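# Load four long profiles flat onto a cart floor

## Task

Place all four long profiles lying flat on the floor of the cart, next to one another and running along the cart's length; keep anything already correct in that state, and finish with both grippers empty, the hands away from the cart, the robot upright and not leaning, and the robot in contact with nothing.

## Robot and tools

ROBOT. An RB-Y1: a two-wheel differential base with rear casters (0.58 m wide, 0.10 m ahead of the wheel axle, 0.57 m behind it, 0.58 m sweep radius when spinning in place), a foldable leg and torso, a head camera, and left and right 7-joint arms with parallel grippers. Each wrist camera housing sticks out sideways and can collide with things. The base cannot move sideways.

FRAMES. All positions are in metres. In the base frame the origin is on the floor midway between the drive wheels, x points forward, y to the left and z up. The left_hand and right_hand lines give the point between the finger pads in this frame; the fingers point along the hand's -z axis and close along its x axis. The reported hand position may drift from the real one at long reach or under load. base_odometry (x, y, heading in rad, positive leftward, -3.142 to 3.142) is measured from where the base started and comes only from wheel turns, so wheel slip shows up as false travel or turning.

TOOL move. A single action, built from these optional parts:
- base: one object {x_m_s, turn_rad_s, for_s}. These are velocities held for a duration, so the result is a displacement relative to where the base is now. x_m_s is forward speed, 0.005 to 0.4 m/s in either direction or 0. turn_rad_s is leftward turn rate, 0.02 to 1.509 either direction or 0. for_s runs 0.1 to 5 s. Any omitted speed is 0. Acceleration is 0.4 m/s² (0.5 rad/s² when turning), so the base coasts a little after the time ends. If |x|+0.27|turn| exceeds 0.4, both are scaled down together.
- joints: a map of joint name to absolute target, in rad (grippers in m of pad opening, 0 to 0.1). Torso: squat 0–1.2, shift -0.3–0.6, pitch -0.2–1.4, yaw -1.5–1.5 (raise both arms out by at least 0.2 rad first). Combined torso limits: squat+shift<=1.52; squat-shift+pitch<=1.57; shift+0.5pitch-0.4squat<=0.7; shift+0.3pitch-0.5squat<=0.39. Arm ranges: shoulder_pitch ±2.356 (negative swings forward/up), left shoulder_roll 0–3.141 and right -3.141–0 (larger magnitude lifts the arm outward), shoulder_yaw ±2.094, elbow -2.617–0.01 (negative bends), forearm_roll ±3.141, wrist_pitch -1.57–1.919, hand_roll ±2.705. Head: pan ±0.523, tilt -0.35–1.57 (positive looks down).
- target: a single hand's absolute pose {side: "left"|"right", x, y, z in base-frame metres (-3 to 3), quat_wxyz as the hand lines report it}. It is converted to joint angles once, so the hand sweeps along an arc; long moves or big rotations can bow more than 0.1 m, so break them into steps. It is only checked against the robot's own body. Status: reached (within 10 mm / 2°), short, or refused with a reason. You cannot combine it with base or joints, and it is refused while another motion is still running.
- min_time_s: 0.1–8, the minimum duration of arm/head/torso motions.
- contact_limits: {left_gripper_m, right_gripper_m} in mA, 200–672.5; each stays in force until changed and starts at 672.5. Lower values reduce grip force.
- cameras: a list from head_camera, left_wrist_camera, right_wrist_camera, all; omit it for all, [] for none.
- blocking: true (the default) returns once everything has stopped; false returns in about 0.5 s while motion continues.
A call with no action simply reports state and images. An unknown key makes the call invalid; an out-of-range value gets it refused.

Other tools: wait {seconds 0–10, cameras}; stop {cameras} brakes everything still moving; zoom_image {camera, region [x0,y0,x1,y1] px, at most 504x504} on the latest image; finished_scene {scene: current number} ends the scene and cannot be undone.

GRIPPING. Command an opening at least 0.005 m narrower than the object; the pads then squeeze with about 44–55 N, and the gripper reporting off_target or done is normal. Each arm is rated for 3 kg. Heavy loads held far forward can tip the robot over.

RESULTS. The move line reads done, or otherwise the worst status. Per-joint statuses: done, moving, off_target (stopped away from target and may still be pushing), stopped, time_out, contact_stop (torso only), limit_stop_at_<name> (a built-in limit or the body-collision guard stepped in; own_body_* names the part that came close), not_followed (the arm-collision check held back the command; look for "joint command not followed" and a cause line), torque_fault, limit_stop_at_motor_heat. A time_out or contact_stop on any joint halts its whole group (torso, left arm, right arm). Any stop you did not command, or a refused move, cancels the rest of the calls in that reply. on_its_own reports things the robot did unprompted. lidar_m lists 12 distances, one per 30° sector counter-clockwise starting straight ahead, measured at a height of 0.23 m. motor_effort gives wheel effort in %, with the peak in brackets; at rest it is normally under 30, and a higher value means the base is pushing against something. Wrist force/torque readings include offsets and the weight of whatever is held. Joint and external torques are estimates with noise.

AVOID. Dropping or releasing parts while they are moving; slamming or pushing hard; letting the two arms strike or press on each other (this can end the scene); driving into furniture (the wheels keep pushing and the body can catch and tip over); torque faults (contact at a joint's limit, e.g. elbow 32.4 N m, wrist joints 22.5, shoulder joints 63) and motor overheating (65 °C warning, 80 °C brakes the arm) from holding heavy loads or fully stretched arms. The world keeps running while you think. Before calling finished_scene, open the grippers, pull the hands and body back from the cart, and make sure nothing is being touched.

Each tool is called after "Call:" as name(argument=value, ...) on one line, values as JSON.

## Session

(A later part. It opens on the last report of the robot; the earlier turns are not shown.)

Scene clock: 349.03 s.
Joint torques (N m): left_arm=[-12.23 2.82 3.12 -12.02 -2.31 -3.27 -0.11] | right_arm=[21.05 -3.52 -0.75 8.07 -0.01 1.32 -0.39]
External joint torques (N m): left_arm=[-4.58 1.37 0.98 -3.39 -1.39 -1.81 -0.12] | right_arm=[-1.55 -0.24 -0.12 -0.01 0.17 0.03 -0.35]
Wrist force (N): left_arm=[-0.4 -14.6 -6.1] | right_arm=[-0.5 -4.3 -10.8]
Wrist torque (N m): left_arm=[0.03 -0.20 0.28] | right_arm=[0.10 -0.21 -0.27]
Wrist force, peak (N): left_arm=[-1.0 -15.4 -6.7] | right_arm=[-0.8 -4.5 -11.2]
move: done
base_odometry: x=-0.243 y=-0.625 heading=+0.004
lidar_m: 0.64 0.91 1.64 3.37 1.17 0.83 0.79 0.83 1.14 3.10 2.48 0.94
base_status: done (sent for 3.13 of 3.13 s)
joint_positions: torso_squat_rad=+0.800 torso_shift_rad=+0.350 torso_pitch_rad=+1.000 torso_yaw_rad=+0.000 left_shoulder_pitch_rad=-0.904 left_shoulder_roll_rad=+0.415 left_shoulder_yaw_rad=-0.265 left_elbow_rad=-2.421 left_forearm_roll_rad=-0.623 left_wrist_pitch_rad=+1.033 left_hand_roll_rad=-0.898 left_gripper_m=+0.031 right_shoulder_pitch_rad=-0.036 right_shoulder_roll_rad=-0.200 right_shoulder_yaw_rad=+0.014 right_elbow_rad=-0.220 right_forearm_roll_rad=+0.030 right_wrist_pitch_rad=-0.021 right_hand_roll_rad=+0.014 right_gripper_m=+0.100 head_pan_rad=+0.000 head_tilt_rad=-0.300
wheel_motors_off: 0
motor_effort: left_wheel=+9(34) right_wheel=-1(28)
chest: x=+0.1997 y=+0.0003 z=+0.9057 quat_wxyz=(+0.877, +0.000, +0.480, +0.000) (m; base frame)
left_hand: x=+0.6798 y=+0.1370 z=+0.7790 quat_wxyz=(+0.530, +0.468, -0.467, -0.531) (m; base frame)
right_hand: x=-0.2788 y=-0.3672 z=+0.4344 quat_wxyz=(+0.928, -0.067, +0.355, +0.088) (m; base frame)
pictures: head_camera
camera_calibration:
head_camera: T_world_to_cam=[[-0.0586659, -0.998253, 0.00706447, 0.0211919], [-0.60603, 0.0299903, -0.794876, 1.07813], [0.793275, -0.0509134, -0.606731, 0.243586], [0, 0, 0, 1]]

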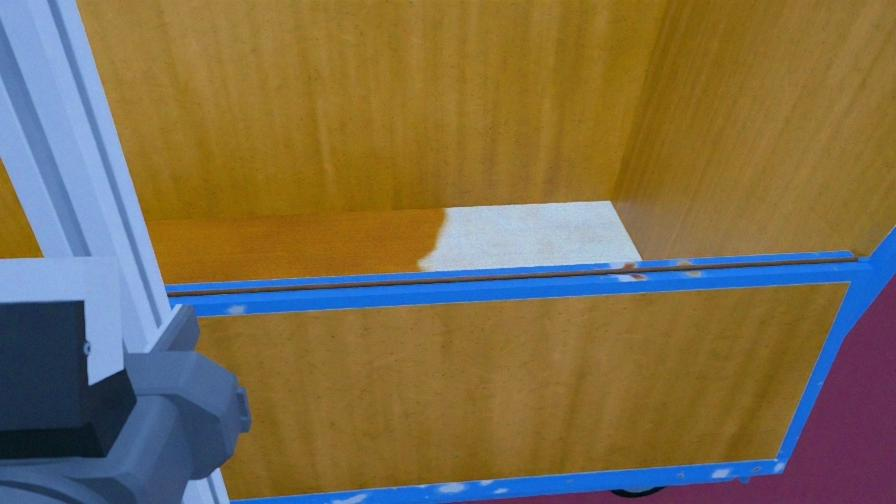

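Call:
move(target={"side":"left","x":0.68,"y":0.12,"z":0.82,"quat_wxyz":[0.68,0.26,-0.62,-0.29]}, min_time_s=2.5, cameras=[])

Call:
move(target={"side":"left","x":0.68,"y":0.11,"z":0.85,"quat_wxyz":[0.81,0,-0.585,0]}, min_time_s=2.5, cameras=[])

Call:
move(target={"side":"left","x":0.72,"y":0.11,"z":0.78,"quat_wxyz":[0.935,0,-0.354,0]}, min_time_s=2.5, cameras=["head_camera"])

Call:
move(base={"x_m_s":0.15,"for_s":3.433}, joints={"head_tilt_rad":0.1}, cameras=["head_camera"])

Scene clock: 356.90 s.
Joint torques (N m): left_arm=[-13.11 -2.51 -0.03 -11.4 -0.78 -4.28 0.37] | right_arm=[20.94 -3.87 -0.34 7.9 0.01 1.47 -0.33]
External joint torques (N m): left_arm=[-4.93 -0.99 0.69 -3.36 -0.39 -2.49 0.4] | right_arm=[-1.65 -0.59 0.29 -0.19 0.19 0.18 -0.29]
Wrist force (N): left_arm=[-11.1 -11.1 -6.0] | right_arm=[-0.5 -4.5 -10.8]
Wrist torque (N m): left_arm=[0.00 -0.38 0.33] | right_arm=[0.13 -0.20 -0.27]
Wrist force, peak (N): left_arm=[-11.1 -11.2 -6.4] | right_arm=[-0.6 -4.5 -11.1]
move: done
base_odometry: x=-0.243 y=-0.625 heading=+0.004
lidar_m: 0.88 0.92 1.63 3.34 1.18 0.84 0.80 0.82 1.15 3.11 2.48 0.95
joint_positions: torso_squat_rad=+0.800 torso_shift_rad=+0.350 torso_pitch_rad=+1.000 torso_yaw_rad=+0.000 left_shoulder_pitch_rad=-0.952 left_shoulder_roll_rad=+0.091 left_shoulder_yaw_rad=-0.174 left_elbow_rad=-2.471 left_forearm_roll_rad=-0.549 left_wrist_pitch_rad=+0.983 left_hand_roll_rad=-0.520 left_gripper_m=+0.031 right_shoulder_pitch_rad=-0.036 right_shoulder_roll_rad=-0.200 right_shoulder_yaw_rad=+0.014 right_elbow_rad=-0.220 right_forearm_roll_rad=+0.030 right_wrist_pitch_rad=-0.021 right_hand_roll_rad=+0.014 right_gripper_m=+0.100 head_pan_rad=+0.000 head_tilt_rad=-0.300
joint_status: all done
wheel_motors_off: 0
motor_effort: left_wheel=+10(10) right_wheel=+0(4)
chest: x=+0.1997 y=+0.0003 z=+0.9057 quat_wxyz=(+0.877, +0.000, +0.480, +0.000) (m; base frame)
left_hand: x=+0.6799 y=+0.1200 z=+0.8190 quat_wxyz=(+0.681, +0.260, -0.619, -0.291) (m; base frame)
left_hand_status: reached (checked arc, planned for 2.5 s): 1 mm and 0.2 deg off.
right_hand: x=-0.2788 y=-0.3672 z=+0.4344 quat_wxyz=(+0.928, -0.067, +0.355, +0.088) (m; base frame)
pictures: none

Scene clock: 359.73 s.
Joint torques (N m): left_arm=[-15.9 -2.28 -1.49 -8.69 -0.05 -3.73 0.4] | right_arm=[20.71 -3.52 -0.02 7.94 0.13 1.17 -0.3]
External joint torques (N m): left_arm=[-4.85 -0.45 -0.16 -3.15 0.06 -1.93 0.45] | right_arm=[-1.89 -0.25 0.61 -0.15 0.31 -0.12 -0.27]
Wrist force (N): left_arm=[-15.0 0.2 -8.8] | right_arm=[-0.5 -4.5 -10.6]
Wrist torque (N m): left_arm=[-0.35 -0.46 0.39] | right_arm=[0.12 -0.20 -0.28]
Wrist force, peak (N): left_arm=[-15.1 0.2 -9.2] | right_arm=[-0.7 -4.5 -11.1]
move: done
base_odometry: x=-0.243 y=-0.625 heading=+0.004
lidar_m: 0.89 0.93 1.63 3.34 1.17 0.84 0.79 0.83 1.15 3.08 2.49 0.94
joint_positions: torso_squat_rad=+0.800 torso_shift_rad=+0.350 torso_pitch_rad=+1.000 torso_yaw_rad=+0.000 left_shoulder_pitch_rad=-1.285 left_shoulder_roll_rad=+0.000 left_shoulder_yaw_rad=-0.122 left_elbow_rad=-2.513 left_forearm_roll_rad=-0.515 left_wrist_pitch_rad=+1.515 left_hand_roll_rad=+0.067 left_gripper_m=+0.031 right_shoulder_pitch_rad=-0.036 right_shoulder_roll_rad=-0.200 right_shoulder_yaw_rad=+0.014 right_elbow_rad=-0.220 right_forearm_roll_rad=+0.030 right_wrist_pitch_rad=-0.021 right_hand_roll_rad=+0.014 right_gripper_m=+0.100 head_pan_rad=+0.000 head_tilt_rad=-0.300
joint_status: all done
wheel_motors_off: 0
motor_effort: left_wheel=+9(10) right_wheel=-1(4)
chest: x=+0.1997 y=+0.0003 z=+0.9057 quat_wxyz=(+0.877, +0.000, +0.480, +0.000) (m; base frame)
left_hand: x=+0.6794 y=+0.1099 z=+0.8493 quat_wxyz=(+0.809, +0.000, -0.588, -0.001) (m; base frame)
left_hand_status: reached (checked arc, planned for 2.5 s): 1 mm and 0.4 deg off.
right_hand: x=-0.2788 y=-0.3672 z=+0.4344 quat_wxyz=(+0.928, -0.067, +0.355, +0.088) (m; base frame)
pictures: none

Scene clock: 362.57 s.
Joint torques (N m): left_arm=[-22.49 -0.68 -1.67 -7.76 0.13 -2.46 -0.16] | right_arm=[20.75 -3.14 -0.37 7.83 0.08 1.45 -0.35]
External joint torques (N m): left_arm=[-6.33 -1.08 0.65 -1.93 0.11 -1.15 -0.12] | right_arm=[-1.85 0.13 0.26 -0.25 0.26 0.16 -0.31]
Wrist force (N): left_arm=[-10.9 -0.4 -15.2] | right_arm=[-0.7 -4.4 -11.0]
Wrist torque (N m): left_arm=[-0.25 -0.41 0.32] | right_arm=[0.12 -0.21 -0.27]
Wrist force, peak (N): left_arm=[-11.3 0.0 -15.5] | right_arm=[-0.6 -4.6 -11.0]
move: done
base_odometry: x=-0.243 y=-0.625 heading=+0.004
lidar_m: 0.88 0.92 1.61 3.33 1.16 0.84 0.80 0.83 1.15 3.10 2.48 0.95
joint_positions: torso_squat_rad=+0.800 torso_shift_rad=+0.350 torso_pitch_rad=+1.000 torso_yaw_rad=+0.000 left_shoulder_pitch_rad=-1.642 left_shoulder_roll_rad=+0.000 left_shoulder_yaw_rad=+0.169 left_elbow_rad=-2.098 left_forearm_roll_rad=-0.408 left_wrist_pitch_rad=+1.919 left_hand_roll_rad=-0.012 left_gripper_m=+0.031 right_shoulder_pitch_rad=-0.036 right_shoulder_roll_rad=-0.200 right_shoulder_yaw_rad=+0.014 right_elbow_rad=-0.220 right_forearm_roll_rad=+0.030 right_wrist_pitch_rad=-0.021 right_hand_roll_rad=+0.014 right_gripper_m=+0.100 head_pan_rad=+0.000 head_tilt_rad=-0.300
joint_status: all done
wheel_motors_off: 0
motor_effort: left_wheel=+9(10) right_wheel=+1(4)
chest: x=+0.1997 y=+0.0003 z=+0.9057 quat_wxyz=(+0.877, +0.000, +0.480, +0.000) (m; base frame)
left_hand: x=+0.7198 y=+0.1102 z=+0.7790 quat_wxyz=(+0.935, +0.000, -0.355, +0.000) (m; base frame)
left_hand_status: reached (checked arc, planned for 2.5 s): 1 mm and 0.1 deg off.
right_hand: x=-0.2788 y=-0.3672 z=+0.4344 quat_wxyz=(+0.928, -0.067, +0.355, +0.088) (m; base frame)
pictures: head_camera
camera_calibration:
head_camera: T_world_to_cam=[[-0.0586663, -0.998253, 0.00706459, 0.0211918], [-0.606031, 0.0299905, -0.794876, 1.07813], [0.793275, -0.0509138, -0.606731, 0.243586], [0, 0, 0, 1]]

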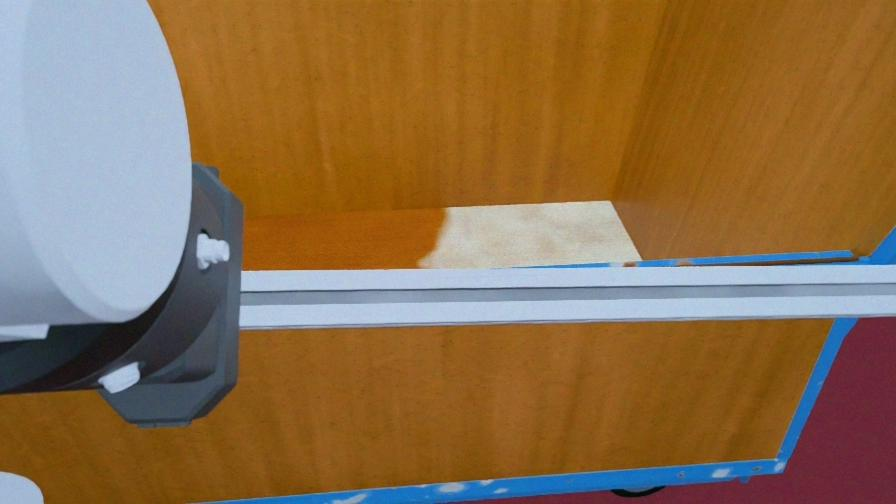

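Scene clock: 366.67 s.
Joint torques (N m): left_arm=[-20.91 0.47 -2.34 -7.96 0.05 -2.67 -0.14] | right_arm=[21.04 -3.94 -0.34 8.05 0.14 1.41 -0.28]
External joint torques (N m): left_arm=[-4.74 0.07 -0.02 -2.13 0.03 -1.36 -0.1] | right_arm=[-1.56 -0.66 0.29 -0.03 0.32 0.12 -0.24]
Wrist force (N): left_arm=[-11.0 0.1 -14.6] | right_arm=[-0.5 -4.3 -10.8]
Wrist torque (N m): left_arm=[-0.29 -0.44 0.29] | right_arm=[0.10 -0.19 -0.27]
Wrist force, peak (N): left_arm=[-11.2 0.0 -16.6] | right_arm=[-0.8 -4.4 -11.1]
move: done
base_odometry: x=+0.272 y=-0.623 heading=+0.004
lidar_m: 0.38 0.39 0.54 4.64 1.91 1.35 1.30 1.38 1.86 5.01 0.56 0.41
base_status: done (sent for 3.43 of 3.43 s)
joint_positions: torso_squat_rad=+0.800 torso_shift_rad=+0.350 torso_pitch_rad=+1.001 torso_yaw_rad=+0.000 left_shoulder_pitch_rad=-1.643 left_shoulder_roll_rad=+0.000 left_shoulder_yaw_rad=+0.169 left_elbow_rad=-2.098 left_forearm_roll_rad=-0.408 left_wrist_pitch_rad=+1.919 left_hand_roll_rad=-0.012 left_gripper_m=+0.031 right_shoulder_pitch_rad=-0.036 right_shoulder_roll_rad=-0.200 right_shoulder_yaw_rad=+0.014 right_elbow_rad=-0.220 right_forearm_roll_rad=+0.030 right_wrist_pitch_rad=-0.021 right_hand_roll_rad=+0.014 right_gripper_m=+0.100 head_pan_rad=+0.000 head_tilt_rad=+0.100
joint_status: all done
wheel_motors_off: 0
motor_effort: left_wheel=+0(42) right_wheel=-1(28)
chest: x=+0.1999 y=+0.0003 z=+0.9056 quat_wxyz=(+0.877, +0.000, +0.480, +0.000) (m; base frame)
left_hand: x=+0.7199 y=+0.1101 z=+0.7789 quat_wxyz=(+0.935, +0.000, -0.355, +0.000) (m; base frame)
right_hand: x=-0.2788 y=-0.3672 z=+0.4344 quat_wxyz=(+0.928, -0.067, +0.355, +0.088) (m; base frame)
pictures: head_camera
camera_calibration:
head_camera: T_world_to_cam=[[-0.0514236, -0.998237, 0.0296264, -0.00400307], [-0.867834, 0.0299868, -0.495949, 0.880196], [0.494186, -0.0512142, -0.867846, 0.616939], [0, 0, 0, 1]]

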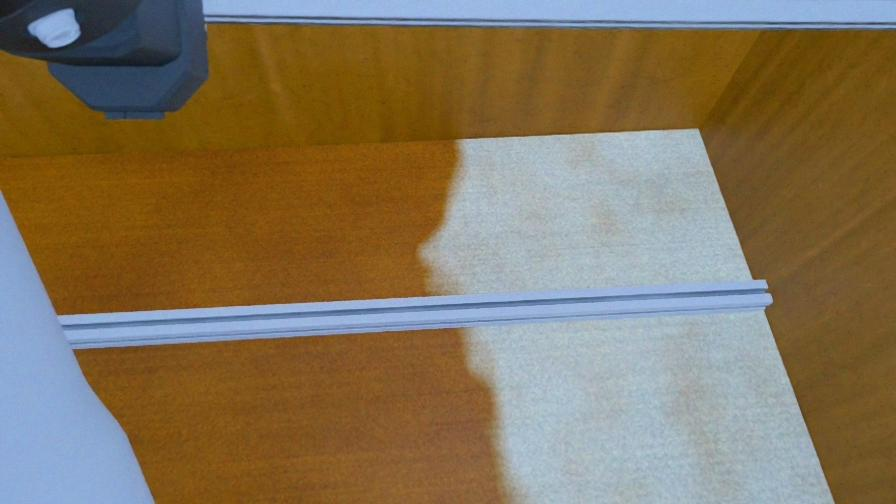

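Call:
move(joints={"torso_pitch_rad":1.1}, min_time_s=1.5, cameras=[])

Call:
move(target={"side":"left","x":0.72,"y":0.1115,"z":0.55,"quat_wxyz":[0.983,0,-0.184,0]}, min_time_s=2, cameras=[])

Call:
move(target={"side":"left","x":0.71,"y":0.1115,"z":0.45,"quat_wxyz":[0.984,0,-0.177,0]}, min_time_s=1.5, cameras=[])

Call:
move(target={"side":"left","x":0.695,"y":0.1115,"z":0.38,"quat_wxyz":[0.985,0,-0.17,0]}, min_time_s=1.5, cameras=["head_camera"])

Scene clock: 373.30 s.
Joint torques (N m): left_arm=[-20.77 -0.22 -3.21 -8.44 -0.02 -2.59 -0.14] | right_arm=[22.69 -3.05 -0.04 8.74 -0.01 1.43 -0.4]
External joint torques (N m): left_arm=[-5.3 0.01 -0.65 -2.16 -0.04 -1.42 -0.11] | right_arm=[-1.65 -0.33 0.56 0.01 0.19 0 -0.36]
Wrist force (N): left_arm=[-10.4 0.0 -15.8] | right_arm=[-0.1 -4.3 -10.4]
Wrist torque (N m): left_arm=[-0.27 -0.48 0.29] | right_arm=[0.09 -0.19 -0.27]
Wrist force, peak (N): left_arm=[-10.5 0.0 -16.3] | right_arm=[-0.5 -4.3 -11.1]
move: done
base_odometry: x=+0.272 y=-0.623 heading=+0.004
lidar_m: 0.37 0.39 0.52 4.64 1.90 1.36 1.31 1.38 1.88 5.02 0.55 0.39
joint_positions: torso_squat_rad=+0.800 torso_shift_rad=+0.350 torso_pitch_rad=+1.101 torso_yaw_rad=+0.000 left_shoulder_pitch_rad=-1.643 left_shoulder_roll_rad=+0.000 left_shoulder_yaw_rad=+0.169 left_elbow_rad=-2.098 left_forearm_roll_rad=-0.408 left_wrist_pitch_rad=+1.919 left_hand_roll_rad=-0.012 left_gripper_m=+0.031 right_shoulder_pitch_rad=-0.036 right_shoulder_roll_rad=-0.200 right_shoulder_yaw_rad=+0.014 right_elbow_rad=-0.220 right_forearm_roll_rad=+0.030 right_wrist_pitch_rad=-0.021 right_hand_roll_rad=+0.014 right_gripper_m=+0.100 head_pan_rad=+0.000 head_tilt_rad=+0.100
joint_status: all done
wheel_motors_off: 0
motor_effort: left_wheel=+1(1) right_wheel=-1(4)
chest: x=+0.2152 y=+0.0003 z=+0.8788 quat_wxyz=(+0.852, +0.000, +0.523, +0.000) (m; base frame)
left_hand: x=+0.7200 y=+0.1101 z=+0.7009 quat_wxyz=(+0.951, +0.000, -0.308, +0.000) (m; base frame)
right_hand: x=-0.3080 y=-0.3672 z=+0.4577 quat_wxyz=(+0.909, -0.062, +0.401, +0.091) (m; base frame)
pictures: none

Scene clock: 375.63 s.
Joint torques (N m): left_arm=[-19.76 1.87 -2.97 -10.93 -0.05 -1.68 0.49] | right_arm=[22.45 -2.99 -0.58 8.49 -0.03 1.63 -0.05]
External joint torques (N m): left_arm=[-4.03 1.8 -0.36 -2.65 -0.02 -0.92 0.5] | right_arm=[-1.89 -0.27 0.02 -0.24 0.17 0.19 -0.01]
Wrist force (N): left_arm=[-5.9 0.2 -17.8] | right_arm=[-0.3 -4.4 -10.5]
Wrist torque (N m): left_arm=[-0.38 -0.27 0.28] | right_arm=[0.09 -0.24 -0.28]
Wrist force, peak (N): left_arm=[-6.2 0.5 -18.6] | right_arm=[0.0 -4.4 -10.7]
move: done
base_odometry: x=+0.272 y=-0.623 heading=+0.004
lidar_m: 0.37 0.38 0.53 4.63 1.90 1.37 1.31 1.37 1.87 5.02 0.57 0.40
joint_positions: torso_squat_rad=+0.800 torso_shift_rad=+0.350 torso_pitch_rad=+1.101 torso_yaw_rad=+0.000 left_shoulder_pitch_rad=-1.524 left_shoulder_roll_rad=+0.019 left_shoulder_yaw_rad=+0.254 left_elbow_rad=-1.711 left_forearm_roll_rad=-0.300 left_wrist_pitch_rad=+1.679 left_hand_roll_rad=+0.064 left_gripper_m=+0.031 right_shoulder_pitch_rad=-0.036 right_shoulder_roll_rad=-0.200 right_shoulder_yaw_rad=+0.014 right_elbow_rad=-0.220 right_forearm_roll_rad=+0.030 right_wrist_pitch_rad=-0.021 right_hand_roll_rad=+0.014 right_gripper_m=+0.100 head_pan_rad=+0.000 head_tilt_rad=+0.100
joint_status: all done
wheel_motors_off: 0
motor_effort: left_wheel=+0(1) right_wheel=-1(4)
chest: x=+0.2152 y=+0.0003 z=+0.8788 quat_wxyz=(+0.852, +0.000, +0.523, +0.000) (m; base frame)
left_hand: x=+0.7192 y=+0.1115 z=+0.5494 quat_wxyz=(+0.983, +0.000, -0.183, +0.000) (m; base frame)
left_hand_status: reached (checked arc, planned for 2.0 s): 1 mm and 0.1 deg off.
right_hand: x=-0.3080 y=-0.3672 z=+0.4577 quat_wxyz=(+0.909, -0.062, +0.401, +0.091) (m; base frame)
pictures: none

Scene clock: 377.47 s.
Joint torques (N m): left_arm=[-19.84 0.9 -2.95 -11.27 -0.2 -1.67 0.46] | right_arm=[22.51 -3.13 0.09 8.83 -0.01 1.55 -0.27]
External joint torques (N m): left_arm=[-5.15 1.12 -0.65 -2.5 -0.14 -0.95 0.48] | right_arm=[-1.84 -0.41 0.69 0.1 0.19 0.12 -0.23]
Wrist force (N): left_arm=[-5.7 0.0 -18.8] | right_arm=[-0.3 -4.3 -10.7]
Wrist torque (N m): left_arm=[-0.36 -0.28 0.29] | right_arm=[0.09 -0.22 -0.27]
Wrist force, peak (N): left_arm=[-6.3 0.3 -19.1] | right_arm=[-0.1 -4.4 -10.7]
move: done
base_odometry: x=+0.272 y=-0.623 heading=+0.004
lidar_m: 0.37 0.40 0.53 4.64 1.90 1.36 1.31 1.34 1.87 5.01 0.55 0.41
joint_positions: torso_squat_rad=+0.800 torso_shift_rad=+0.350 torso_pitch_rad=+1.101 torso_yaw_rad=+0.000 left_shoulder_pitch_rad=-1.420 left_shoulder_roll_rad=+0.029 left_shoulder_yaw_rad=+0.260 left_elbow_rad=-1.461 left_forearm_roll_rad=-0.266 left_wrist_pitch_rad=+1.354 left_hand_roll_rad=+0.122 left_gripper_m=+0.031 right_shoulder_pitch_rad=-0.036 right_shoulder_roll_rad=-0.200 right_shoulder_yaw_rad=+0.014 right_elbow_rad=-0.220 right_forearm_roll_rad=+0.030 right_wrist_pitch_rad=-0.021 right_hand_roll_rad=+0.014 right_gripper_m=+0.100 head_pan_rad=+0.000 head_tilt_rad=+0.100
joint_status: all done
wheel_motors_off: 0
motor_effort: left_wheel=+1(1) right_wheel=-1(5)
chest: x=+0.2152 y=+0.0003 z=+0.8788 quat_wxyz=(+0.852, +0.000, +0.523, +0.000) (m; base frame)
left_hand: x=+0.7092 y=+0.1115 z=+0.4493 quat_wxyz=(+0.984, +0.000, -0.176, +0.000) (m; base frame)
left_hand_status: reached (checked arc, planned for 1.5 s): 1 mm and 0.1 deg off.
right_hand: x=-0.3080 y=-0.3672 z=+0.4577 quat_wxyz=(+0.909, -0.062, +0.401, +0.091) (m; base frame)
pictures: none

Scene clock: 379.30 s.
Joint torques (N m): left_arm=[28.24 7.36 0.8 -0.55 -0.16 -1.67 0.53] | right_arm=[22.47 -2.5 -0.22 8.54 0.05 1.52 -0.25]
External joint torques (N m): left_arm=[42.64 7.55 2.72 8.02 -0.08 -0.93 0.55] | right_arm=[-1.76 0.21 0.38 -0.15 0.25 0.1 -0.21]
Wrist force (N): left_arm=[-6.4 -0.1 -18.3] | right_arm=[-0.1 -4.4 -10.3]
Wrist torque (N m): left_arm=[-0.23 -0.30 0.30] | right_arm=[0.08 -0.20 -0.28]
Wrist force, peak (N): left_arm=[-6.7 0.2 -18.9] | right_arm=[0.1 -4.4 -10.8]
move: short
base_odometry: x=+0.272 y=-0.623 heading=+0.004
lidar_m: 0.36 0.38 0.52 4.63 1.90 1.37 1.31 1.36 1.86 5.02 0.58 0.40
joint_positions: torso_squat_rad=+0.800 torso_shift_rad=+0.348 torso_pitch_rad=+1.094 torso_yaw_rad=+0.000 left_shoulder_pitch_rad=-1.406 left_shoulder_roll_rad=+0.049 left_shoulder_yaw_rad=+0.262 left_elbow_rad=-1.225 left_forearm_roll_rad=-0.257 left_wrist_pitch_rad=+1.115 left_hand_roll_rad=+0.175 left_gripper_m=+0.031 right_shoulder_pitch_rad=-0.036 right_shoulder_roll_rad=-0.200 right_shoulder_yaw_rad=+0.014 right_elbow_rad=-0.220 right_forearm_roll_rad=+0.030 right_wrist_pitch_rad=-0.021 right_hand_roll_rad=+0.014 right_gripper_m=+0.100 head_pan_rad=+0.000 head_tilt_rad=+0.100
joint_status: all done
wheel_motors_off: 0
motor_effort: left_wheel=-20(20) right_wheel=-3(5)
chest: x=+0.2132 y=-0.0003 z=+0.8807 quat_wxyz=(+0.854, +0.000, +0.520, +0.000) (m; base frame)
left_hand: x=+0.7012 y=+0.1077 z=+0.3905 quat_wxyz=(+0.984, -0.002, -0.179, -0.001) (m; base frame)
left_hand_status: short (checked arc, planned for 1.5 s): 13 mm and 1.1 deg off.
right_hand: x=-0.3075 y=-0.3670 z=+0.4559 quat_wxyz=(+0.911, -0.062, +0.398, +0.091) (m; base frame)
pictures: head_camera
camera_calibration:
head_camera: T_world_to_cam=[[-0.0489356, -0.998255, 0.0330606, -0.00666755], [-0.91036, 0.0309604, -0.412657, 0.815178], [0.410913, -0.0502907, -0.910286, 0.643831], [0, 0, 0, 1]]

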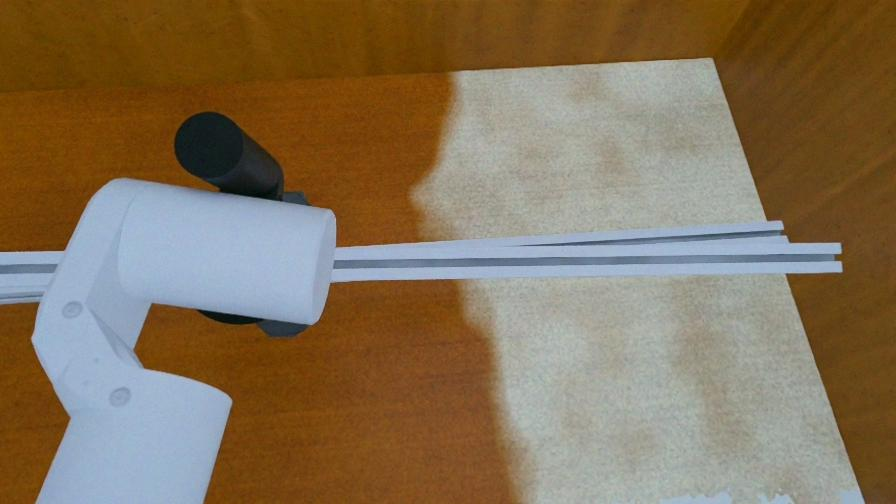

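Call:
move(target={"side":"left","x":0.715,"y":0.1115,"z":0.45,"quat_wxyz":[0.99,0,-0.141,0]}, min_time_s=1.5, cameras=["head_camera"])

Call:
move(target={"side":"left","x":0.72,"y":0.1115,"z":0.39,"quat_wxyz":[0.992,0,-0.13,0]}, min_time_s=1.5, cameras=["head_camera"])

Scene clock: 391.63 s.
Joint torques (N m): left_arm=[-21.04 1.94 -1.43 -11.79 0.02 -0.92 -0.26] | right_arm=[22.66 -2.79 -0.5 8.85 -0.12 1.48 -0.3]
External joint torques (N m): left_arm=[-5.24 1.5 0.69 -3.14 0.07 -0.33 -0.24] | right_arm=[-1.68 -0.08 0.1 0.13 0.08 0.04 -0.26]
Wrist force (N): left_arm=[-4.9 0.0 -18.4] | right_arm=[-0.3 -4.4 -10.3]
Wrist torque (N m): left_arm=[-0.36 -0.28 0.26] | right_arm=[0.10 -0.21 -0.29]
Wrist force, peak (N): left_arm=[-5.9 -0.1 -19.4] | right_arm=[-0.3 -4.4 -10.8]
move: done
base_odometry: x=+0.272 y=-0.623 heading=+0.004
lidar_m: 0.37 0.39 0.54 4.64 1.91 1.38 1.31 1.38 1.87 5.01 0.59 0.41
joint_positions: torso_squat_rad=+0.800 torso_shift_rad=+0.350 torso_pitch_rad=+1.100 torso_yaw_rad=+0.000 left_shoulder_pitch_rad=-1.501 left_shoulder_roll_rad=+0.060 left_shoulder_yaw_rad=+0.285 left_elbow_rad=-1.348 left_forearm_roll_rad=-0.247 left_wrist_pitch_rad=+1.402 left_hand_roll_rad=+0.127 left_gripper_m=+0.031 right_shoulder_pitch_rad=-0.036 right_shoulder_roll_rad=-0.200 right_shoulder_yaw_rad=+0.014 right_elbow_rad=-0.220 right_forearm_roll_rad=+0.030 right_wrist_pitch_rad=-0.021 right_hand_roll_rad=+0.014 right_gripper_m=+0.100 head_pan_rad=+0.000 head_tilt_rad=+0.100
joint_status: all done
wheel_motors_off: 0
motor_effort: left_wheel=+7(20) right_wheel=+0(4)
chest: x=+0.2151 y=+0.0002 z=+0.8789 quat_wxyz=(+0.852, +0.000, +0.523, +0.000) (m; base frame)
left_hand: x=+0.7134 y=+0.1117 z=+0.4442 quat_wxyz=(+0.991, +0.000, -0.137, +0.000) (m; base frame)
left_hand_status: reached (checked arc, planned for 1.5 s): 6 mm and 0.5 deg off.
right_hand: x=-0.3081 y=-0.3672 z=+0.4576 quat_wxyz=(+0.909, -0.062, +0.401, +0.091) (m; base frame)
pictures: head_camera
camera_calibration:
head_camera: T_world_to_cam=[[-0.0482782, -0.99824, 0.0344469, -0.0074099], [-0.912822, 0.0300939, -0.407247, 0.81185], [0.405494, -0.051105, -0.912668, 0.644716], [0, 0, 0, 1]]

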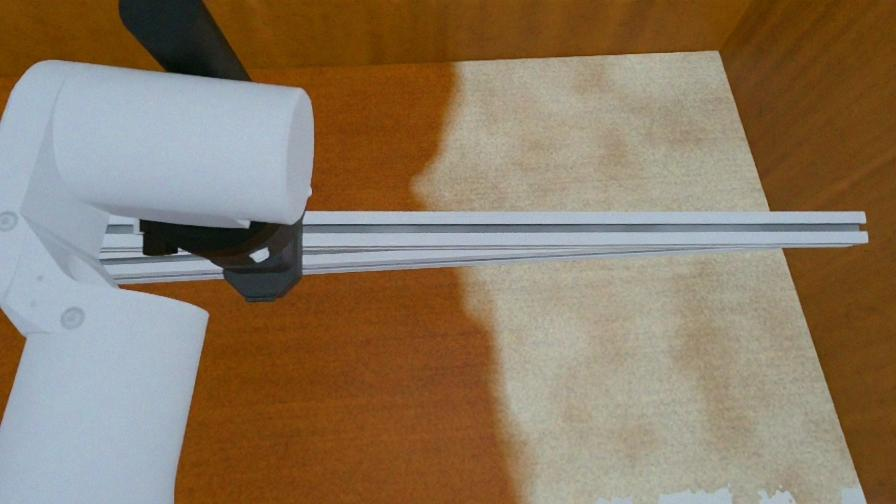

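Scene clock: 393.47 s.
Joint torques (N m): left_arm=[-21.45 1.48 -1.27 -10.64 0.3 -0.99 0.39] | right_arm=[22.82 -3.55 -0.14 8.66 0.03 1.5 -0.26]
External joint torques (N m): left_arm=[-5 0.45 0.33 -2.28 0.36 -0.44 0.4] | right_arm=[-1.52 -0.83 0.46 -0.07 0.23 0.06 -0.22]
Wrist force (N): left_arm=[-4.5 -0.1 -18.2] | right_arm=[-0.3 -4.1 -10.2]
Wrist torque (N m): left_arm=[-0.29 -0.30 0.35] | right_arm=[0.07 -0.22 -0.28]
Wrist force, peak (N): left_arm=[-4.4 0.1 -19.4] | right_arm=[-0.1 -4.6 -10.6]
move: done
base_odometry: x=+0.272 y=-0.623 heading=+0.004
lidar_m: 0.36 0.38 0.53 4.62 1.90 1.37 1.30 1.37 1.87 5.03 0.58 0.40
joint_positions: torso_squat_rad=+0.800 torso_shift_rad=+0.350 torso_pitch_rad=+1.100 torso_yaw_rad=+0.000 left_shoulder_pitch_rad=-1.560 left_shoulder_roll_rad=+0.110 left_shoulder_yaw_rad=+0.298 left_elbow_rad=-1.038 left_forearm_roll_rad=-0.229 left_wrist_pitch_rad=+1.182 left_hand_roll_rad=+0.175 left_gripper_m=+0.031 right_shoulder_pitch_rad=-0.036 right_shoulder_roll_rad=-0.200 right_shoulder_yaw_rad=+0.014 right_elbow_rad=-0.220 right_forearm_roll_rad=+0.030 right_wrist_pitch_rad=-0.021 right_hand_roll_rad=+0.014 right_gripper_m=+0.100 head_pan_rad=+0.000 head_tilt_rad=+0.100
joint_status: all done
wheel_motors_off: 0
motor_effort: left_wheel=+6(7) right_wheel=+2(4)
chest: x=+0.2151 y=+0.0002 z=+0.8789 quat_wxyz=(+0.852, +0.000, +0.523, +0.000) (m; base frame)
left_hand: x=+0.7188 y=+0.1116 z=+0.3895 quat_wxyz=(+0.992, +0.000, -0.129, +0.000) (m; base frame)
left_hand_status: reached (checked arc, planned for 1.5 s): 1 mm and 0.1 deg off.
right_hand: x=-0.3081 y=-0.3672 z=+0.4576 quat_wxyz=(+0.909, -0.062, +0.401, +0.091) (m; base frame)
pictures: head_camera
camera_calibration:
head_camera: T_world_to_cam=[[-0.0482769, -0.998239, 0.0344697, -0.00742233], [-0.912844, 0.0300863, -0.407198, 0.811821], [0.405443, -0.0511237, -0.912689, 0.644724], [0, 0, 0, 1]]

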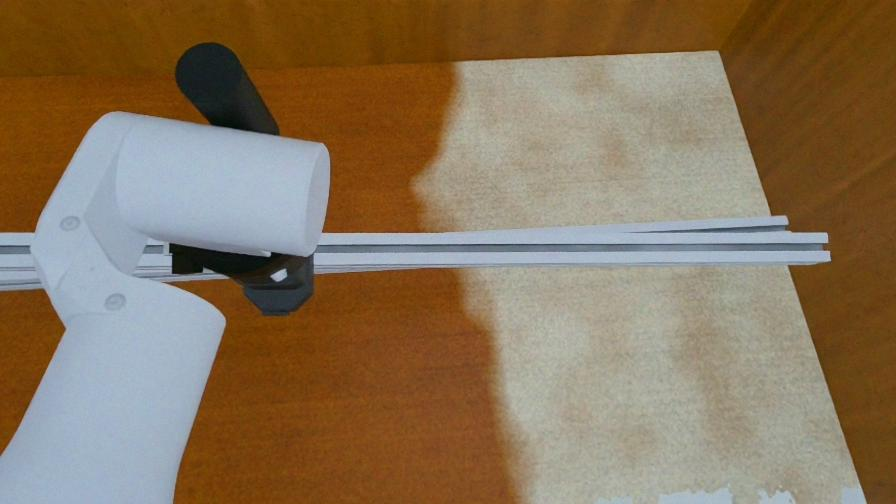

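Call:
move(base={"x_m_s":-0.1,"for_s":0.5}, cameras=[])

Call:
move(target={"side":"left","x":0.715,"y":0.1115,"z":0.335,"quat_wxyz":[0.992,0,-0.13,0]}, min_time_s=1.5, cameras=["head_camera"])

Scene clock: 398.73 s.
Joint torques (N m): left_arm=[-22.01 2.75 -0.73 -11.01 -0.28 -1.04 0.64] | right_arm=[22.7 -3.08 -0.21 8.35 -0.09 1.43 -0.12]
External joint torques (N m): left_arm=[-5.57 1.72 0.87 -2.65 -0.22 -0.49 0.65] | right_arm=[-1.64 -0.36 0.39 -0.38 0.11 0 -0.08]
Wrist force (N): left_arm=[-4.2 -0.2 -18.1] | right_arm=[-0.1 -4.4 -10.6]
Wrist torque (N m): left_arm=[-0.34 -0.26 0.30] | right_arm=[0.09 -0.20 -0.29]
Wrist force, peak (N): left_arm=[-4.5 0.2 -19.2] | right_arm=[-0.1 -4.6 -10.7]
move: done
base_odometry: x=+0.222 y=-0.623 heading=+0.004
lidar_m: 0.42 0.44 0.61 4.82 1.82 1.33 1.26 1.32 1.80 4.85 0.65 0.45
base_status: done (sent for 0.5 of 0.5 s)
joint_positions: torso_squat_rad=+0.800 torso_shift_rad=+0.350 torso_pitch_rad=+1.101 torso_yaw_rad=+0.000 left_shoulder_pitch_rad=-1.560 left_shoulder_roll_rad=+0.110 left_shoulder_yaw_rad=+0.298 left_elbow_rad=-1.038 left_forearm_roll_rad=-0.229 left_wrist_pitch_rad=+1.182 left_hand_roll_rad=+0.175 left_gripper_m=+0.031 right_shoulder_pitch_rad=-0.036 right_shoulder_roll_rad=-0.200 right_shoulder_yaw_rad=+0.014 right_elbow_rad=-0.220 right_forearm_roll_rad=+0.030 right_wrist_pitch_rad=-0.021 right_hand_roll_rad=+0.014 right_gripper_m=+0.100 head_pan_rad=+0.000 head_tilt_rad=+0.100
wheel_motors_off: 0
motor_effort: left_wheel=+2(24) right_wheel=+1(29)
chest: x=+0.2152 y=+0.0002 z=+0.8788 quat_wxyz=(+0.852, +0.000, +0.523, +0.000) (m; base frame)
left_hand: x=+0.7188 y=+0.1116 z=+0.3893 quat_wxyz=(+0.992, +0.000, -0.129, +0.000) (m; base frame)
right_hand: x=-0.3081 y=-0.3672 z=+0.4577 quat_wxyz=(+0.909, -0.062, +0.401, +0.091) (m; base frame)
pictures: none

Scene clock: 400.57 s.
Joint torques (N m): left_arm=[-21.58 3.38 -2.48 -9.7 -0.63 -0.8 0.28] | right_arm=[22.41 -3.01 -0.52 8.58 0.07 1.41 -0.13]
External joint torques (N m): left_arm=[-4.67 1.79 -1.51 -2.3 -0.56 -0.26 0.29] | right_arm=[-1.94 -0.29 0.09 -0.15 0.27 -0.02 -0.09]
Wrist force (N): left_arm=[-4.7 0.5 -18.5] | right_arm=[0.0 -4.5 -10.4]
Wrist torque (N m): left_arm=[-0.43 -0.29 0.30] | right_arm=[0.10 -0.20 -0.27]
Wrist force, peak (N): left_arm=[-5.5 0.3 -19.0] | right_arm=[0.1 -4.5 -10.7]
move: done
base_odometry: x=+0.222 y=-0.623 heading=+0.004
lidar_m: 0.42 0.44 0.60 4.81 1.84 1.31 1.26 1.32 1.80 4.83 0.66 0.45
joint_positions: torso_squat_rad=+0.800 torso_shift_rad=+0.350 torso_pitch_rad=+1.100 torso_yaw_rad=+0.000 left_shoulder_pitch_rad=-1.655 left_shoulder_roll_rad=+0.167 left_shoulder_yaw_rad=+0.296 left_elbow_rad=-0.638 left_forearm_roll_rad=-0.232 left_wrist_pitch_rad=+0.893 left_hand_roll_rad=+0.251 left_gripper_m=+0.031 right_shoulder_pitch_rad=-0.036 right_shoulder_roll_rad=-0.200 right_shoulder_yaw_rad=+0.014 right_elbow_rad=-0.220 right_forearm_roll_rad=+0.030 right_wrist_pitch_rad=-0.021 right_hand_roll_rad=+0.014 right_gripper_m=+0.100 head_pan_rad=+0.000 head_tilt_rad=+0.100
joint_status: all done
wheel_motors_off: 0
motor_effort: left_wheel=-1(3) right_wheel=-1(5)
chest: x=+0.2151 y=+0.0002 z=+0.8789 quat_wxyz=(+0.852, +0.000, +0.523, +0.000) (m; base frame)
left_hand: x=+0.7140 y=+0.1116 z=+0.3347 quat_wxyz=(+0.992, +0.000, -0.130, +0.000) (m; base frame)
left_hand_status: reached (checked arc, planned for 1.5 s): 1 mm and 0.1 deg off.
right_hand: x=-0.3081 y=-0.3672 z=+0.4577 quat_wxyz=(+0.909, -0.062, +0.401, +0.091) (m; base frame)
pictures: head_camera
camera_calibration:
head_camera: T_world_to_cam=[[-0.0483001, -0.998235, 0.0345443, -0.00746949], [-0.912873, 0.0300807, -0.407134, 0.811799], [0.405377, -0.0511992, -0.912715, 0.644735], [0, 0, 0, 1]]

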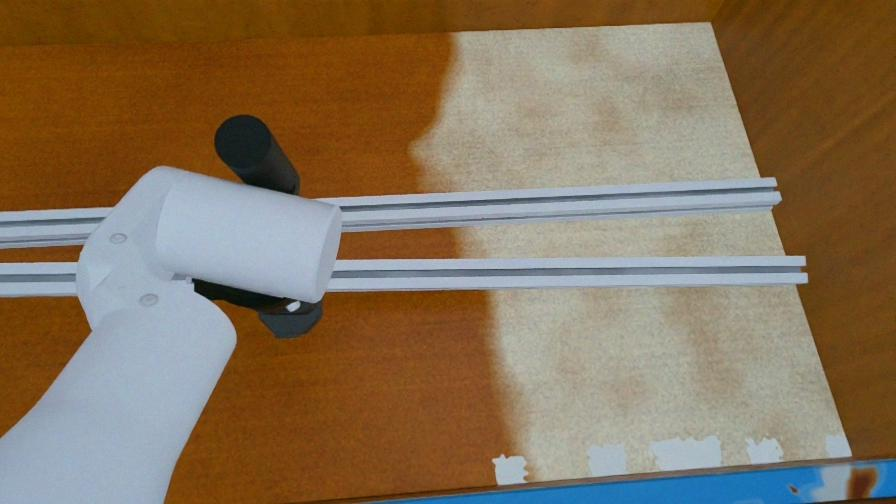

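Call:
move(target={"side":"left","x":0.715,"y":0.1115,"z":0.312,"quat_wxyz":[0.99,0,-0.141,0]}, min_time_s=1.5, cameras=[])

Call:
move(target={"side":"left","x":0.715,"y":0.1115,"z":0.306,"quat_wxyz":[0.988,0,-0.155,0]}, min_time_s=1.5, cameras=["head_camera"])

Scene clock: 407.07 s.
Joint torques (N m): left_arm=[-22.22 3.31 -2.1 -7.71 -0.26 -1.1 0.56] | right_arm=[22.06 -2.7 -0.28 8.51 0.05 1.5 -0.33]
External joint torques (N m): left_arm=[-4.74 1.19 -1.65 -1.46 -0.18 -0.5 0.58] | right_arm=[-2.28 0.01 0.32 -0.22 0.25 0.07 -0.29]
Wrist force (N): left_arm=[-4.7 0.5 -17.8] | right_arm=[0.0 -4.2 -10.5]
Wrist torque (N m): left_arm=[-0.30 -0.28 0.24] | right_arm=[0.07 -0.19 -0.28]
Wrist force, peak (N): left_arm=[-14.6 3.8 33.0] | right_arm=[0.6 -5.0 -10.6]
move: done
base_odometry: x=+0.222 y=-0.623 heading=+0.004
lidar_m: 0.42 0.44 0.60 4.83 1.84 1.33 1.26 1.32 1.79 4.84 0.66 0.44
joint_positions: torso_squat_rad=+0.800 torso_shift_rad=+0.350 torso_pitch_rad=+1.100 torso_yaw_rad=+0.000 left_shoulder_pitch_rad=-1.780 left_shoulder_roll_rad=+0.219 left_shoulder_yaw_rad=+0.277 left_elbow_rad=-0.267 left_forearm_roll_rad=-0.262 left_wrist_pitch_rad=+0.622 left_hand_roll_rad=+0.344 left_gripper_m=+0.031 right_shoulder_pitch_rad=-0.036 right_shoulder_roll_rad=-0.200 right_shoulder_yaw_rad=+0.014 right_elbow_rad=-0.220 right_forearm_roll_rad=+0.030 right_wrist_pitch_rad=-0.021 right_hand_roll_rad=+0.014 right_gripper_m=+0.100 head_pan_rad=+0.000 head_tilt_rad=+0.100
joint_status: all done
wheel_motors_off: 0
motor_effort: left_wheel=+2(3) right_wheel=+1(4)
chest: x=+0.2151 y=+0.0002 z=+0.8789 quat_wxyz=(+0.852, +0.000, +0.523, +0.000) (m; base frame)
left_hand: x=+0.7134 y=+0.1118 z=+0.3121 quat_wxyz=(+0.989, -0.004, -0.149, +0.000) (m; base frame)
left_hand_status: reached (checked arc, as near as the solve gets, planned for 1.5 s): 2 mm and 1.1 deg off.
right_hand: x=-0.3081 y=-0.3672 z=+0.4576 quat_wxyz=(+0.909, -0.062, +0.401, +0.091) (m; base frame)
pictures: none

Scene clock: 408.90 s.
Joint torques (N m): left_arm=[-12.01 1.14 -2.13 -6.17 -0.41 -3.82 0.6] | right_arm=[22.6 -2.65 0.14 8.68 0 1.47 -0.3]
External joint torques (N m): left_arm=[5.17 -0.91 -1.7 0.07 -0.33 -3.15 0.61] | right_arm=[-1.71 0.08 0.74 -0.04 0.2 0.05 -0.26]
Wrist force (N): left_arm=[-8.7 3.4 37.7] | right_arm=[-0.2 -4.3 -10.4]
Wrist torque (N m): left_arm=[-0.20 1.00 0.17] | right_arm=[0.10 -0.19 -0.28]
Wrist force, peak (N): left_arm=[-8.6 3.6 39.3] | right_arm=[-0.4 -4.6 -10.7]
move: short
base_odometry: x=+0.222 y=-0.623 heading=+0.004
lidar_m: 0.43 0.44 0.60 4.83 1.83 1.32 1.27 1.32 1.81 4.82 0.64 0.46
joint_positions: torso_squat_rad=+0.800 torso_shift_rad=+0.349 torso_pitch_rad=+1.099 torso_yaw_rad=+0.000 left_shoulder_pitch_rad=-1.758 left_shoulder_roll_rad=+0.217 left_shoulder_yaw_rad=+0.263 left_elbow_rad=-0.267 left_forearm_roll_rad=-0.274 left_wrist_pitch_rad=+0.559 left_hand_roll_rad=+0.366 left_gripper_m=+0.031 right_shoulder_pitch_rad=-0.036 right_shoulder_roll_rad=-0.200 right_shoulder_yaw_rad=+0.014 right_elbow_rad=-0.220 right_forearm_roll_rad=+0.030 right_wrist_pitch_rad=-0.021 right_hand_roll_rad=+0.014 right_gripper_m=+0.100 head_pan_rad=+0.000 head_tilt_rad=+0.100
joint_status: all done
wheel_motors_off: 0
motor_effort: left_wheel=+2(3) right_wheel=+0(3)
chest: x=+0.2145 y=+0.0002 z=+0.8794 quat_wxyz=(+0.853, +0.000, +0.522, +0.000) (m; base frame)
left_hand: x=+0.7151 y=+0.1117 z=+0.3086 quat_wxyz=(+0.985, -0.008, -0.171, -0.001) (m; base frame)
left_hand_status: short (checked arc, as near as the solve gets, planned for 1.5 s): 3 mm and 2.1 deg off. The place is met; only the turn is off.
right_hand: x=-0.3080 y=-0.3672 z=+0.4573 quat_wxyz=(+0.910, -0.062, +0.400, +0.091) (m; base frame)
pictures: head_camera
camera_calibration:
head_camera: T_world_to_cam=[[-0.0482492, -0.998246, 0.0343082, -0.00731042], [-0.912217, 0.030048, -0.408603, 0.812623], [0.406856, -0.0510113, -0.912067, 0.644533], [0, 0, 0, 1]]

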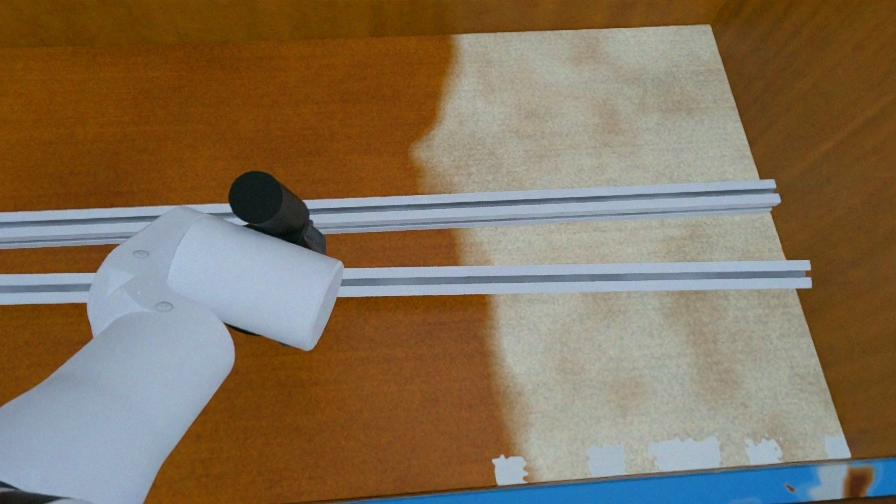

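Call:
move(target={"side":"left","x":0.70,"y":0.116,"z":0.309,"quat_wxyz":[0.985,0,-0.17,0]}, min_time_s=1.5, cameras=["head_camera"])

Call:
move(joints={"head_pan_rad":0.52,"head_tilt_rad":0.05}, cameras=["head_camera"])

Scene clock: 423.87 s.
Joint torques (N m): left_arm=[22.72 0.31 -1.23 -0.05 -0.41 -1.53 -0.07] | right_arm=[22.19 -3.02 -0.19 8.85 -0.24 1.52 -0.31]
External joint torques (N m): left_arm=[39.27 -1.26 -0.44 7.35 -0.29 -0.75 -0.05] | right_arm=[-2.04 -0.3 0.41 0.16 -0.04 0.1 -0.27]
External joint torques when the fault began: left_arm=[66.74 -4.74 -1.57 12.98 0.1 -0.18 -0.52]
Wrist force (N): left_arm=[-6.8 0.3 -17.5] | right_arm=[-0.2 -4.2 -10.4]
Wrist torque (N m): left_arm=[-0.33 -0.31 0.30] | right_arm=[0.07 -0.20 -0.27]
Wrist force, peak (N): left_arm=[32.4 -4.8 29.5] | right_arm=[0.2 -4.7 -11.0]
move: torque_fault
TORQUE FAULT: left_shoulder_pitch_rad reached its load limit. The robot stopped for 10 seconds, dropped its targets and accepts commands again. The stop added 9.4 s to the call.
base_odometry: x=+0.222 y=-0.623 heading=+0.004
lidar_m: 0.42 0.44 0.58 4.81 1.84 1.32 1.26 1.33 1.80 4.83 0.64 0.44
joint_positions: torso_squat_rad=+0.800 torso_shift_rad=+0.348 torso_pitch_rad=+1.094 torso_yaw_rad=+0.001 left_shoulder_pitch_rad=-1.624 left_shoulder_roll_rad=+0.172 left_shoulder_yaw_rad=+0.254 left_elbow_rad=-0.600 left_forearm_roll_rad=-0.261 left_wrist_pitch_rad=+0.697 left_hand_roll_rad=+0.321 left_gripper_m=+0.031 right_shoulder_pitch_rad=-0.036 right_shoulder_roll_rad=-0.200 right_shoulder_yaw_rad=+0.014 right_elbow_rad=-0.220 right_forearm_roll_rad=+0.030 right_wrist_pitch_rad=-0.021 right_hand_roll_rad=+0.014 right_gripper_m=+0.100 head_pan_rad=+0.000 head_tilt_rad=+0.100
joint_status: left_shoulder_pitch_rad torque_fault (moved +0.134 of +0.185); left_elbow_rad torque_fault (moved -0.333 of -0.356); left_wrist_pitch_rad torque_fault (moved +0.139 of +0.167); left_hand_roll_rad torque_fault (moved -0.045 of -0.055); the others done
wheel_motors_off: 0
on_its_own: left_shoulder_pitch_rad is held at -1.614, not at your -1.573, since a torque_fault; left_elbow_rad is held at -0.598, not at your -0.623, since a torque_fault; left_wrist_pitch_rad is held at +0.697, not at your +0.726, since a torque_fault; left_hand_roll_rad is held at +0.321, not at your +0.311, since a torque_fault
motor_effort: left_wheel=-17(27) right_wheel=+0(21)
chest: x=+0.2133 y=-0.0002 z=+0.8807 quat_wxyz=(+0.854, +0.000, +0.520, +0.000) (m; base frame)
left_hand: x=+0.7293 y=+0.1109 z=+0.3310 quat_wxyz=(+0.980, -0.005, -0.200, +0.002) (m; base frame)
left_hand_status: short (checked arc, planned for 1.5 s): torque_fault, 37 mm and 3.5 deg off.
right_hand: x=-0.3075 y=-0.3671 z=+0.4559 quat_wxyz=(+0.911, -0.062, +0.398, +0.091) (m; base frame)
pictures: head_camera
camera_calibration:
head_camera: T_world_to_cam=[[-0.0487528, -0.998263, 0.0330914, -0.00665542], [-0.910422, 0.0307879, -0.412533, 0.81507], [0.410797, -0.0502393, -0.910342, 0.643841], [0, 0, 0, 1]]

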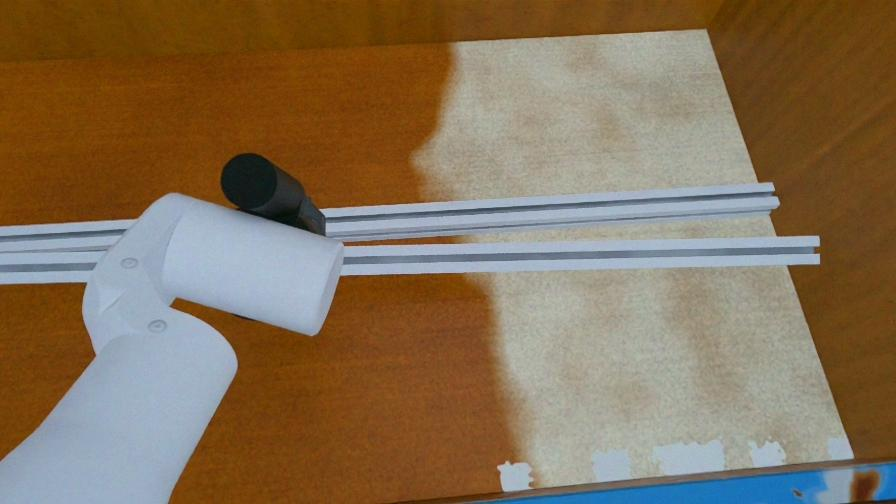

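not run: a stop that you did not command came earlier in this reply.

Call:
move(target={"side":"left","x":0.725,"y":0.115,"z":0.345,"quat_wxyz":[0.992,0,-0.13,0]}, min_time_s=1.5, cameras=[])

Call:
move(target={"side":"left","x":0.72,"y":0.115,"z":0.317,"quat_wxyz":[0.99,0,-0.141,0]}, min_time_s=1.5, cameras=["head_camera"])

Scene clock: 430.23 s.
Joint torques (N m): left_arm=[-23.54 2.74 -0.15 -9.44 -0.16 -0.87 -0.28] | right_arm=[22.68 -2.88 -0.2 8.6 -0.11 1.33 -0.22]
External joint torques (N m): left_arm=[-6.03 0.67 0.64 -2.09 -0.09 -0.33 -0.26] | right_arm=[-1.66 -0.16 0.4 -0.13 0.08 -0.1 -0.18]
Wrist force (N): left_arm=[-3.6 0.1 -18.5] | right_arm=[0.0 -4.2 -10.6]
Wrist torque (N m): left_arm=[-0.34 -0.18 0.30] | right_arm=[0.08 -0.18 -0.28]
Wrist force, peak (N): left_arm=[-6.2 0.1 -18.5] | right_arm=[0.0 -4.4 -10.9]
move: done
base_odometry: x=+0.222 y=-0.623 heading=+0.004
lidar_m: 0.42 0.43 0.59 4.81 1.82 1.32 1.25 1.31 1.78 4.84 0.66 0.45
joint_positions: torso_squat_rad=+0.800 torso_shift_rad=+0.350 torso_pitch_rad=+1.100 torso_yaw_rad=+0.000 left_shoulder_pitch_rad=-1.703 left_shoulder_roll_rad=+0.194 left_shoulder_yaw_rad=+0.288 left_elbow_rad=-0.569 left_forearm_roll_rad=-0.211 left_wrist_pitch_rad=+0.884 left_hand_roll_rad=+0.252 left_gripper_m=+0.031 right_shoulder_pitch_rad=-0.036 right_shoulder_roll_rad=-0.200 right_shoulder_yaw_rad=+0.014 right_elbow_rad=-0.220 right_forearm_roll_rad=+0.030 right_wrist_pitch_rad=-0.021 right_hand_roll_rad=+0.014 right_gripper_m=+0.100 head_pan_rad=+0.000 head_tilt_rad=+0.100
joint_status: all done
wheel_motors_off: 0
motor_effort: left_wheel=-4(17) right_wheel=+3(6)
chest: x=+0.2151 y=+0.0002 z=+0.8789 quat_wxyz=(+0.852, +0.000, +0.523, +0.000) (m; base frame)
left_hand: x=+0.7227 y=+0.1149 z=+0.3392 quat_wxyz=(+0.992, -0.001, -0.126, +0.000) (m; base frame)
left_hand_status: reached (checked arc, planned for 1.5 s): 6 mm and 0.4 deg off.
right_hand: x=-0.3081 y=-0.3673 z=+0.4576 quat_wxyz=(+0.909, -0.062, +0.401, +0.091) (m; base frame)
pictures: none

Scene clock: 432.07 s.
Joint torques (N m): left_arm=[-22.86 3.6 -1.89 -7.98 -0.85 -0.92 0.49] | right_arm=[22.73 -2.49 -0.12 8.56 -0.09 1.42 -0.3]
External joint torques (N m): left_arm=[-5.15 1.25 -1.47 -1.64 -0.77 -0.33 0.51] | right_arm=[-1.61 0.23 0.48 -0.17 0.1 -0.01 -0.26]
Wrist force (N): left_arm=[-4.9 0.2 -17.8] | right_arm=[-0.2 -4.4 -10.5]
Wrist torque (N m): left_arm=[-0.31 -0.30 0.22] | right_arm=[0.11 -0.22 -0.28]
Wrist force, peak (N): left_arm=[-5.1 0.1 -18.8] | right_arm=[-0.2 -4.6 -10.8]
move: done
base_odometry: x=+0.222 y=-0.623 heading=+0.004
lidar_m: 0.42 0.43 0.59 4.81 1.83 1.32 1.25 1.31 1.80 4.82 0.64 0.46
joint_positions: torso_squat_rad=+0.800 torso_shift_rad=+0.350 torso_pitch_rad=+1.100 torso_yaw_rad=+0.000 left_shoulder_pitch_rad=-1.792 left_shoulder_roll_rad=+0.231 left_shoulder_yaw_rad=+0.269 left_elbow_rad=-0.267 left_forearm_roll_rad=-0.240 left_wrist_pitch_rad=+0.643 left_hand_roll_rad=+0.330 left_gripper_m=+0.031 right_shoulder_pitch_rad=-0.036 right_shoulder_roll_rad=-0.200 right_shoulder_yaw_rad=+0.014 right_elbow_rad=-0.220 right_forearm_roll_rad=+0.030 right_wrist_pitch_rad=-0.021 right_hand_roll_rad=+0.014 right_gripper_m=+0.100 head_pan_rad=+0.000 head_tilt_rad=+0.100
joint_status: all done
wheel_motors_off: 0
motor_effort: left_wheel=-3(4) right_wheel=+0(5)
chest: x=+0.2151 y=+0.0002 z=+0.8789 quat_wxyz=(+0.852, +0.000, +0.523, +0.000) (m; base frame)
left_hand: x=+0.7184 y=+0.1153 z=+0.3169 quat_wxyz=(+0.989, -0.003, -0.146, +0.000) (m; base frame)
left_hand_status: reached (checked arc, planned for 1.5 s): 2 mm and 0.7 deg off.
right_hand: x=-0.3081 y=-0.3673 z=+0.4576 quat_wxyz=(+0.909, -0.062, +0.401, +0.091) (m; base frame)
pictures: head_camera
camera_calibration:
head_camera: T_world_to_cam=[[-0.0482803, -0.998239, 0.0344744, -0.00742695], [-0.912851, 0.0300884, -0.407183, 0.81181], [0.405428, -0.0511288, -0.912696, 0.644731], [0, 0, 0, 1]]

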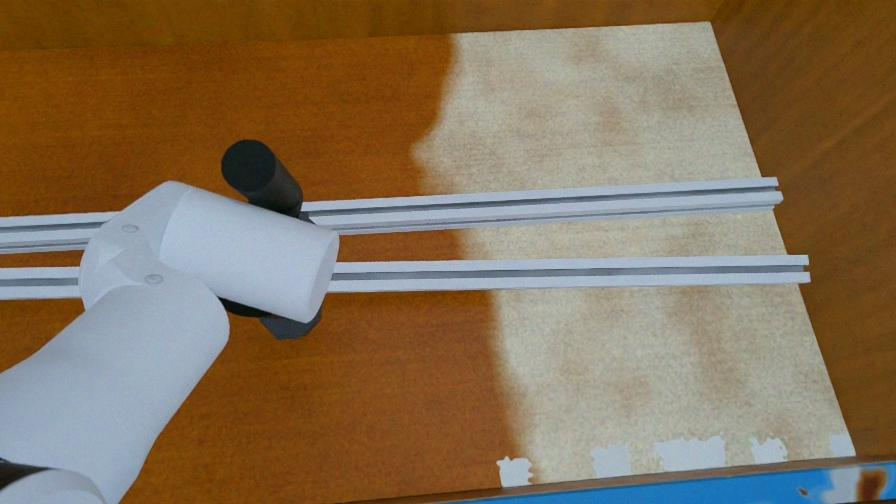

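Call:
move(joints={"head_pan_rad":0.52,"head_tilt_rad":0.05}, cameras=["head_camera"])

Scene clock: 435.53 s.
Joint torques (N m): left_arm=[-23.24 3.59 -2.34 -7.78 -0.84 -1 0.63] | right_arm=[22.34 -2.51 -0.6 8.83 -0.03 1.57 -0.15]
External joint torques (N m): left_arm=[-5.53 1.23 -1.92 -1.43 -0.76 -0.41 0.64] | right_arm=[-2 0.21 0 0.1 0.16 0.13 -0.11]
Wrist force (N): left_arm=[-4.9 0.1 -18.2] | right_arm=[-0.3 -4.5 -10.5]
Wrist torque (N m): left_arm=[-0.39 -0.30 0.27] | right_arm=[0.12 -0.23 -0.28]
Wrist force, peak (N): left_arm=[-4.9 0.4 -18.5] | right_arm=[0.1 -4.4 -10.8]
move: done
base_odometry: x=+0.222 y=-0.623 heading=+0.004
lidar_m: 0.41 0.44 0.59 4.82 1.83 1.31 1.26 1.31 1.80 4.84 0.64 0.45
joint_positions: torso_squat_rad=+0.800 torso_shift_rad=+0.350 torso_pitch_rad=+1.100 torso_yaw_rad=+0.000 left_shoulder_pitch_rad=-1.792 left_shoulder_roll_rad=+0.231 left_shoulder_yaw_rad=+0.269 left_elbow_rad=-0.267 left_forearm_roll_rad=-0.240 left_wrist_pitch_rad=+0.643 left_hand_roll_rad=+0.330 left_gripper_m=+0.031 right_shoulder_pitch_rad=-0.036 right_shoulder_roll_rad=-0.200 right_shoulder_yaw_rad=+0.014 right_elbow_rad=-0.220 right_forearm_roll_rad=+0.030 right_wrist_pitch_rad=-0.021 right_hand_roll_rad=+0.014 right_gripper_m=+0.100 head_pan_rad=+0.520 head_tilt_rad=+0.050
joint_status: all done
wheel_motors_off: 0
motor_effort: left_wheel=-3(4) right_wheel=+3(5)
chest: x=+0.2151 y=+0.0002 z=+0.8789 quat_wxyz=(+0.852, +0.000, +0.523, +0.000) (m; base frame)
left_hand: x=+0.7184 y=+0.1153 z=+0.3169 quat_wxyz=(+0.989, -0.003, -0.146, +0.000) (m; base frame)
right_hand: x=-0.3081 y=-0.3673 z=+0.4576 quat_wxyz=(+0.909, -0.062, +0.401, +0.091) (m; base frame)
pictures: head_camera
camera_calibration:
head_camera: T_world_to_cam=[[0.177902, -0.891749, -0.416093, 0.329333], [-0.898231, 0.0255419, -0.438781, 0.835933], [0.401911, 0.451808, -0.796453, 0.535545], [0, 0, 0, 1]]

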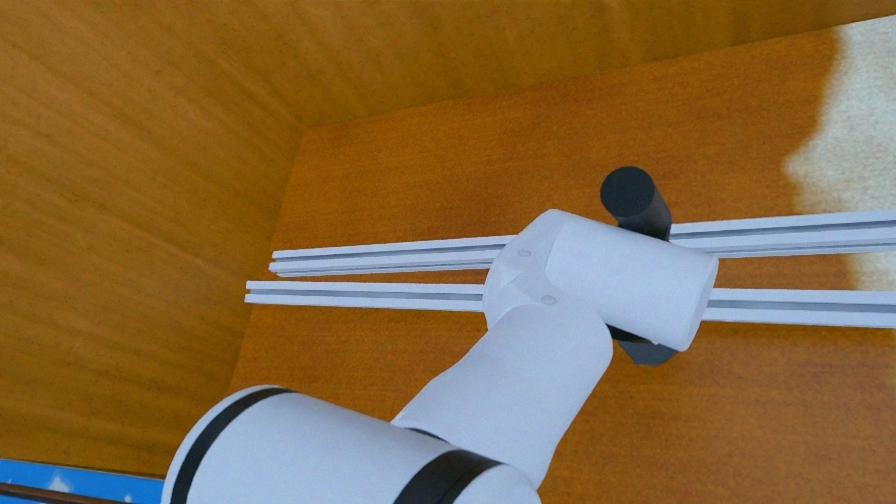

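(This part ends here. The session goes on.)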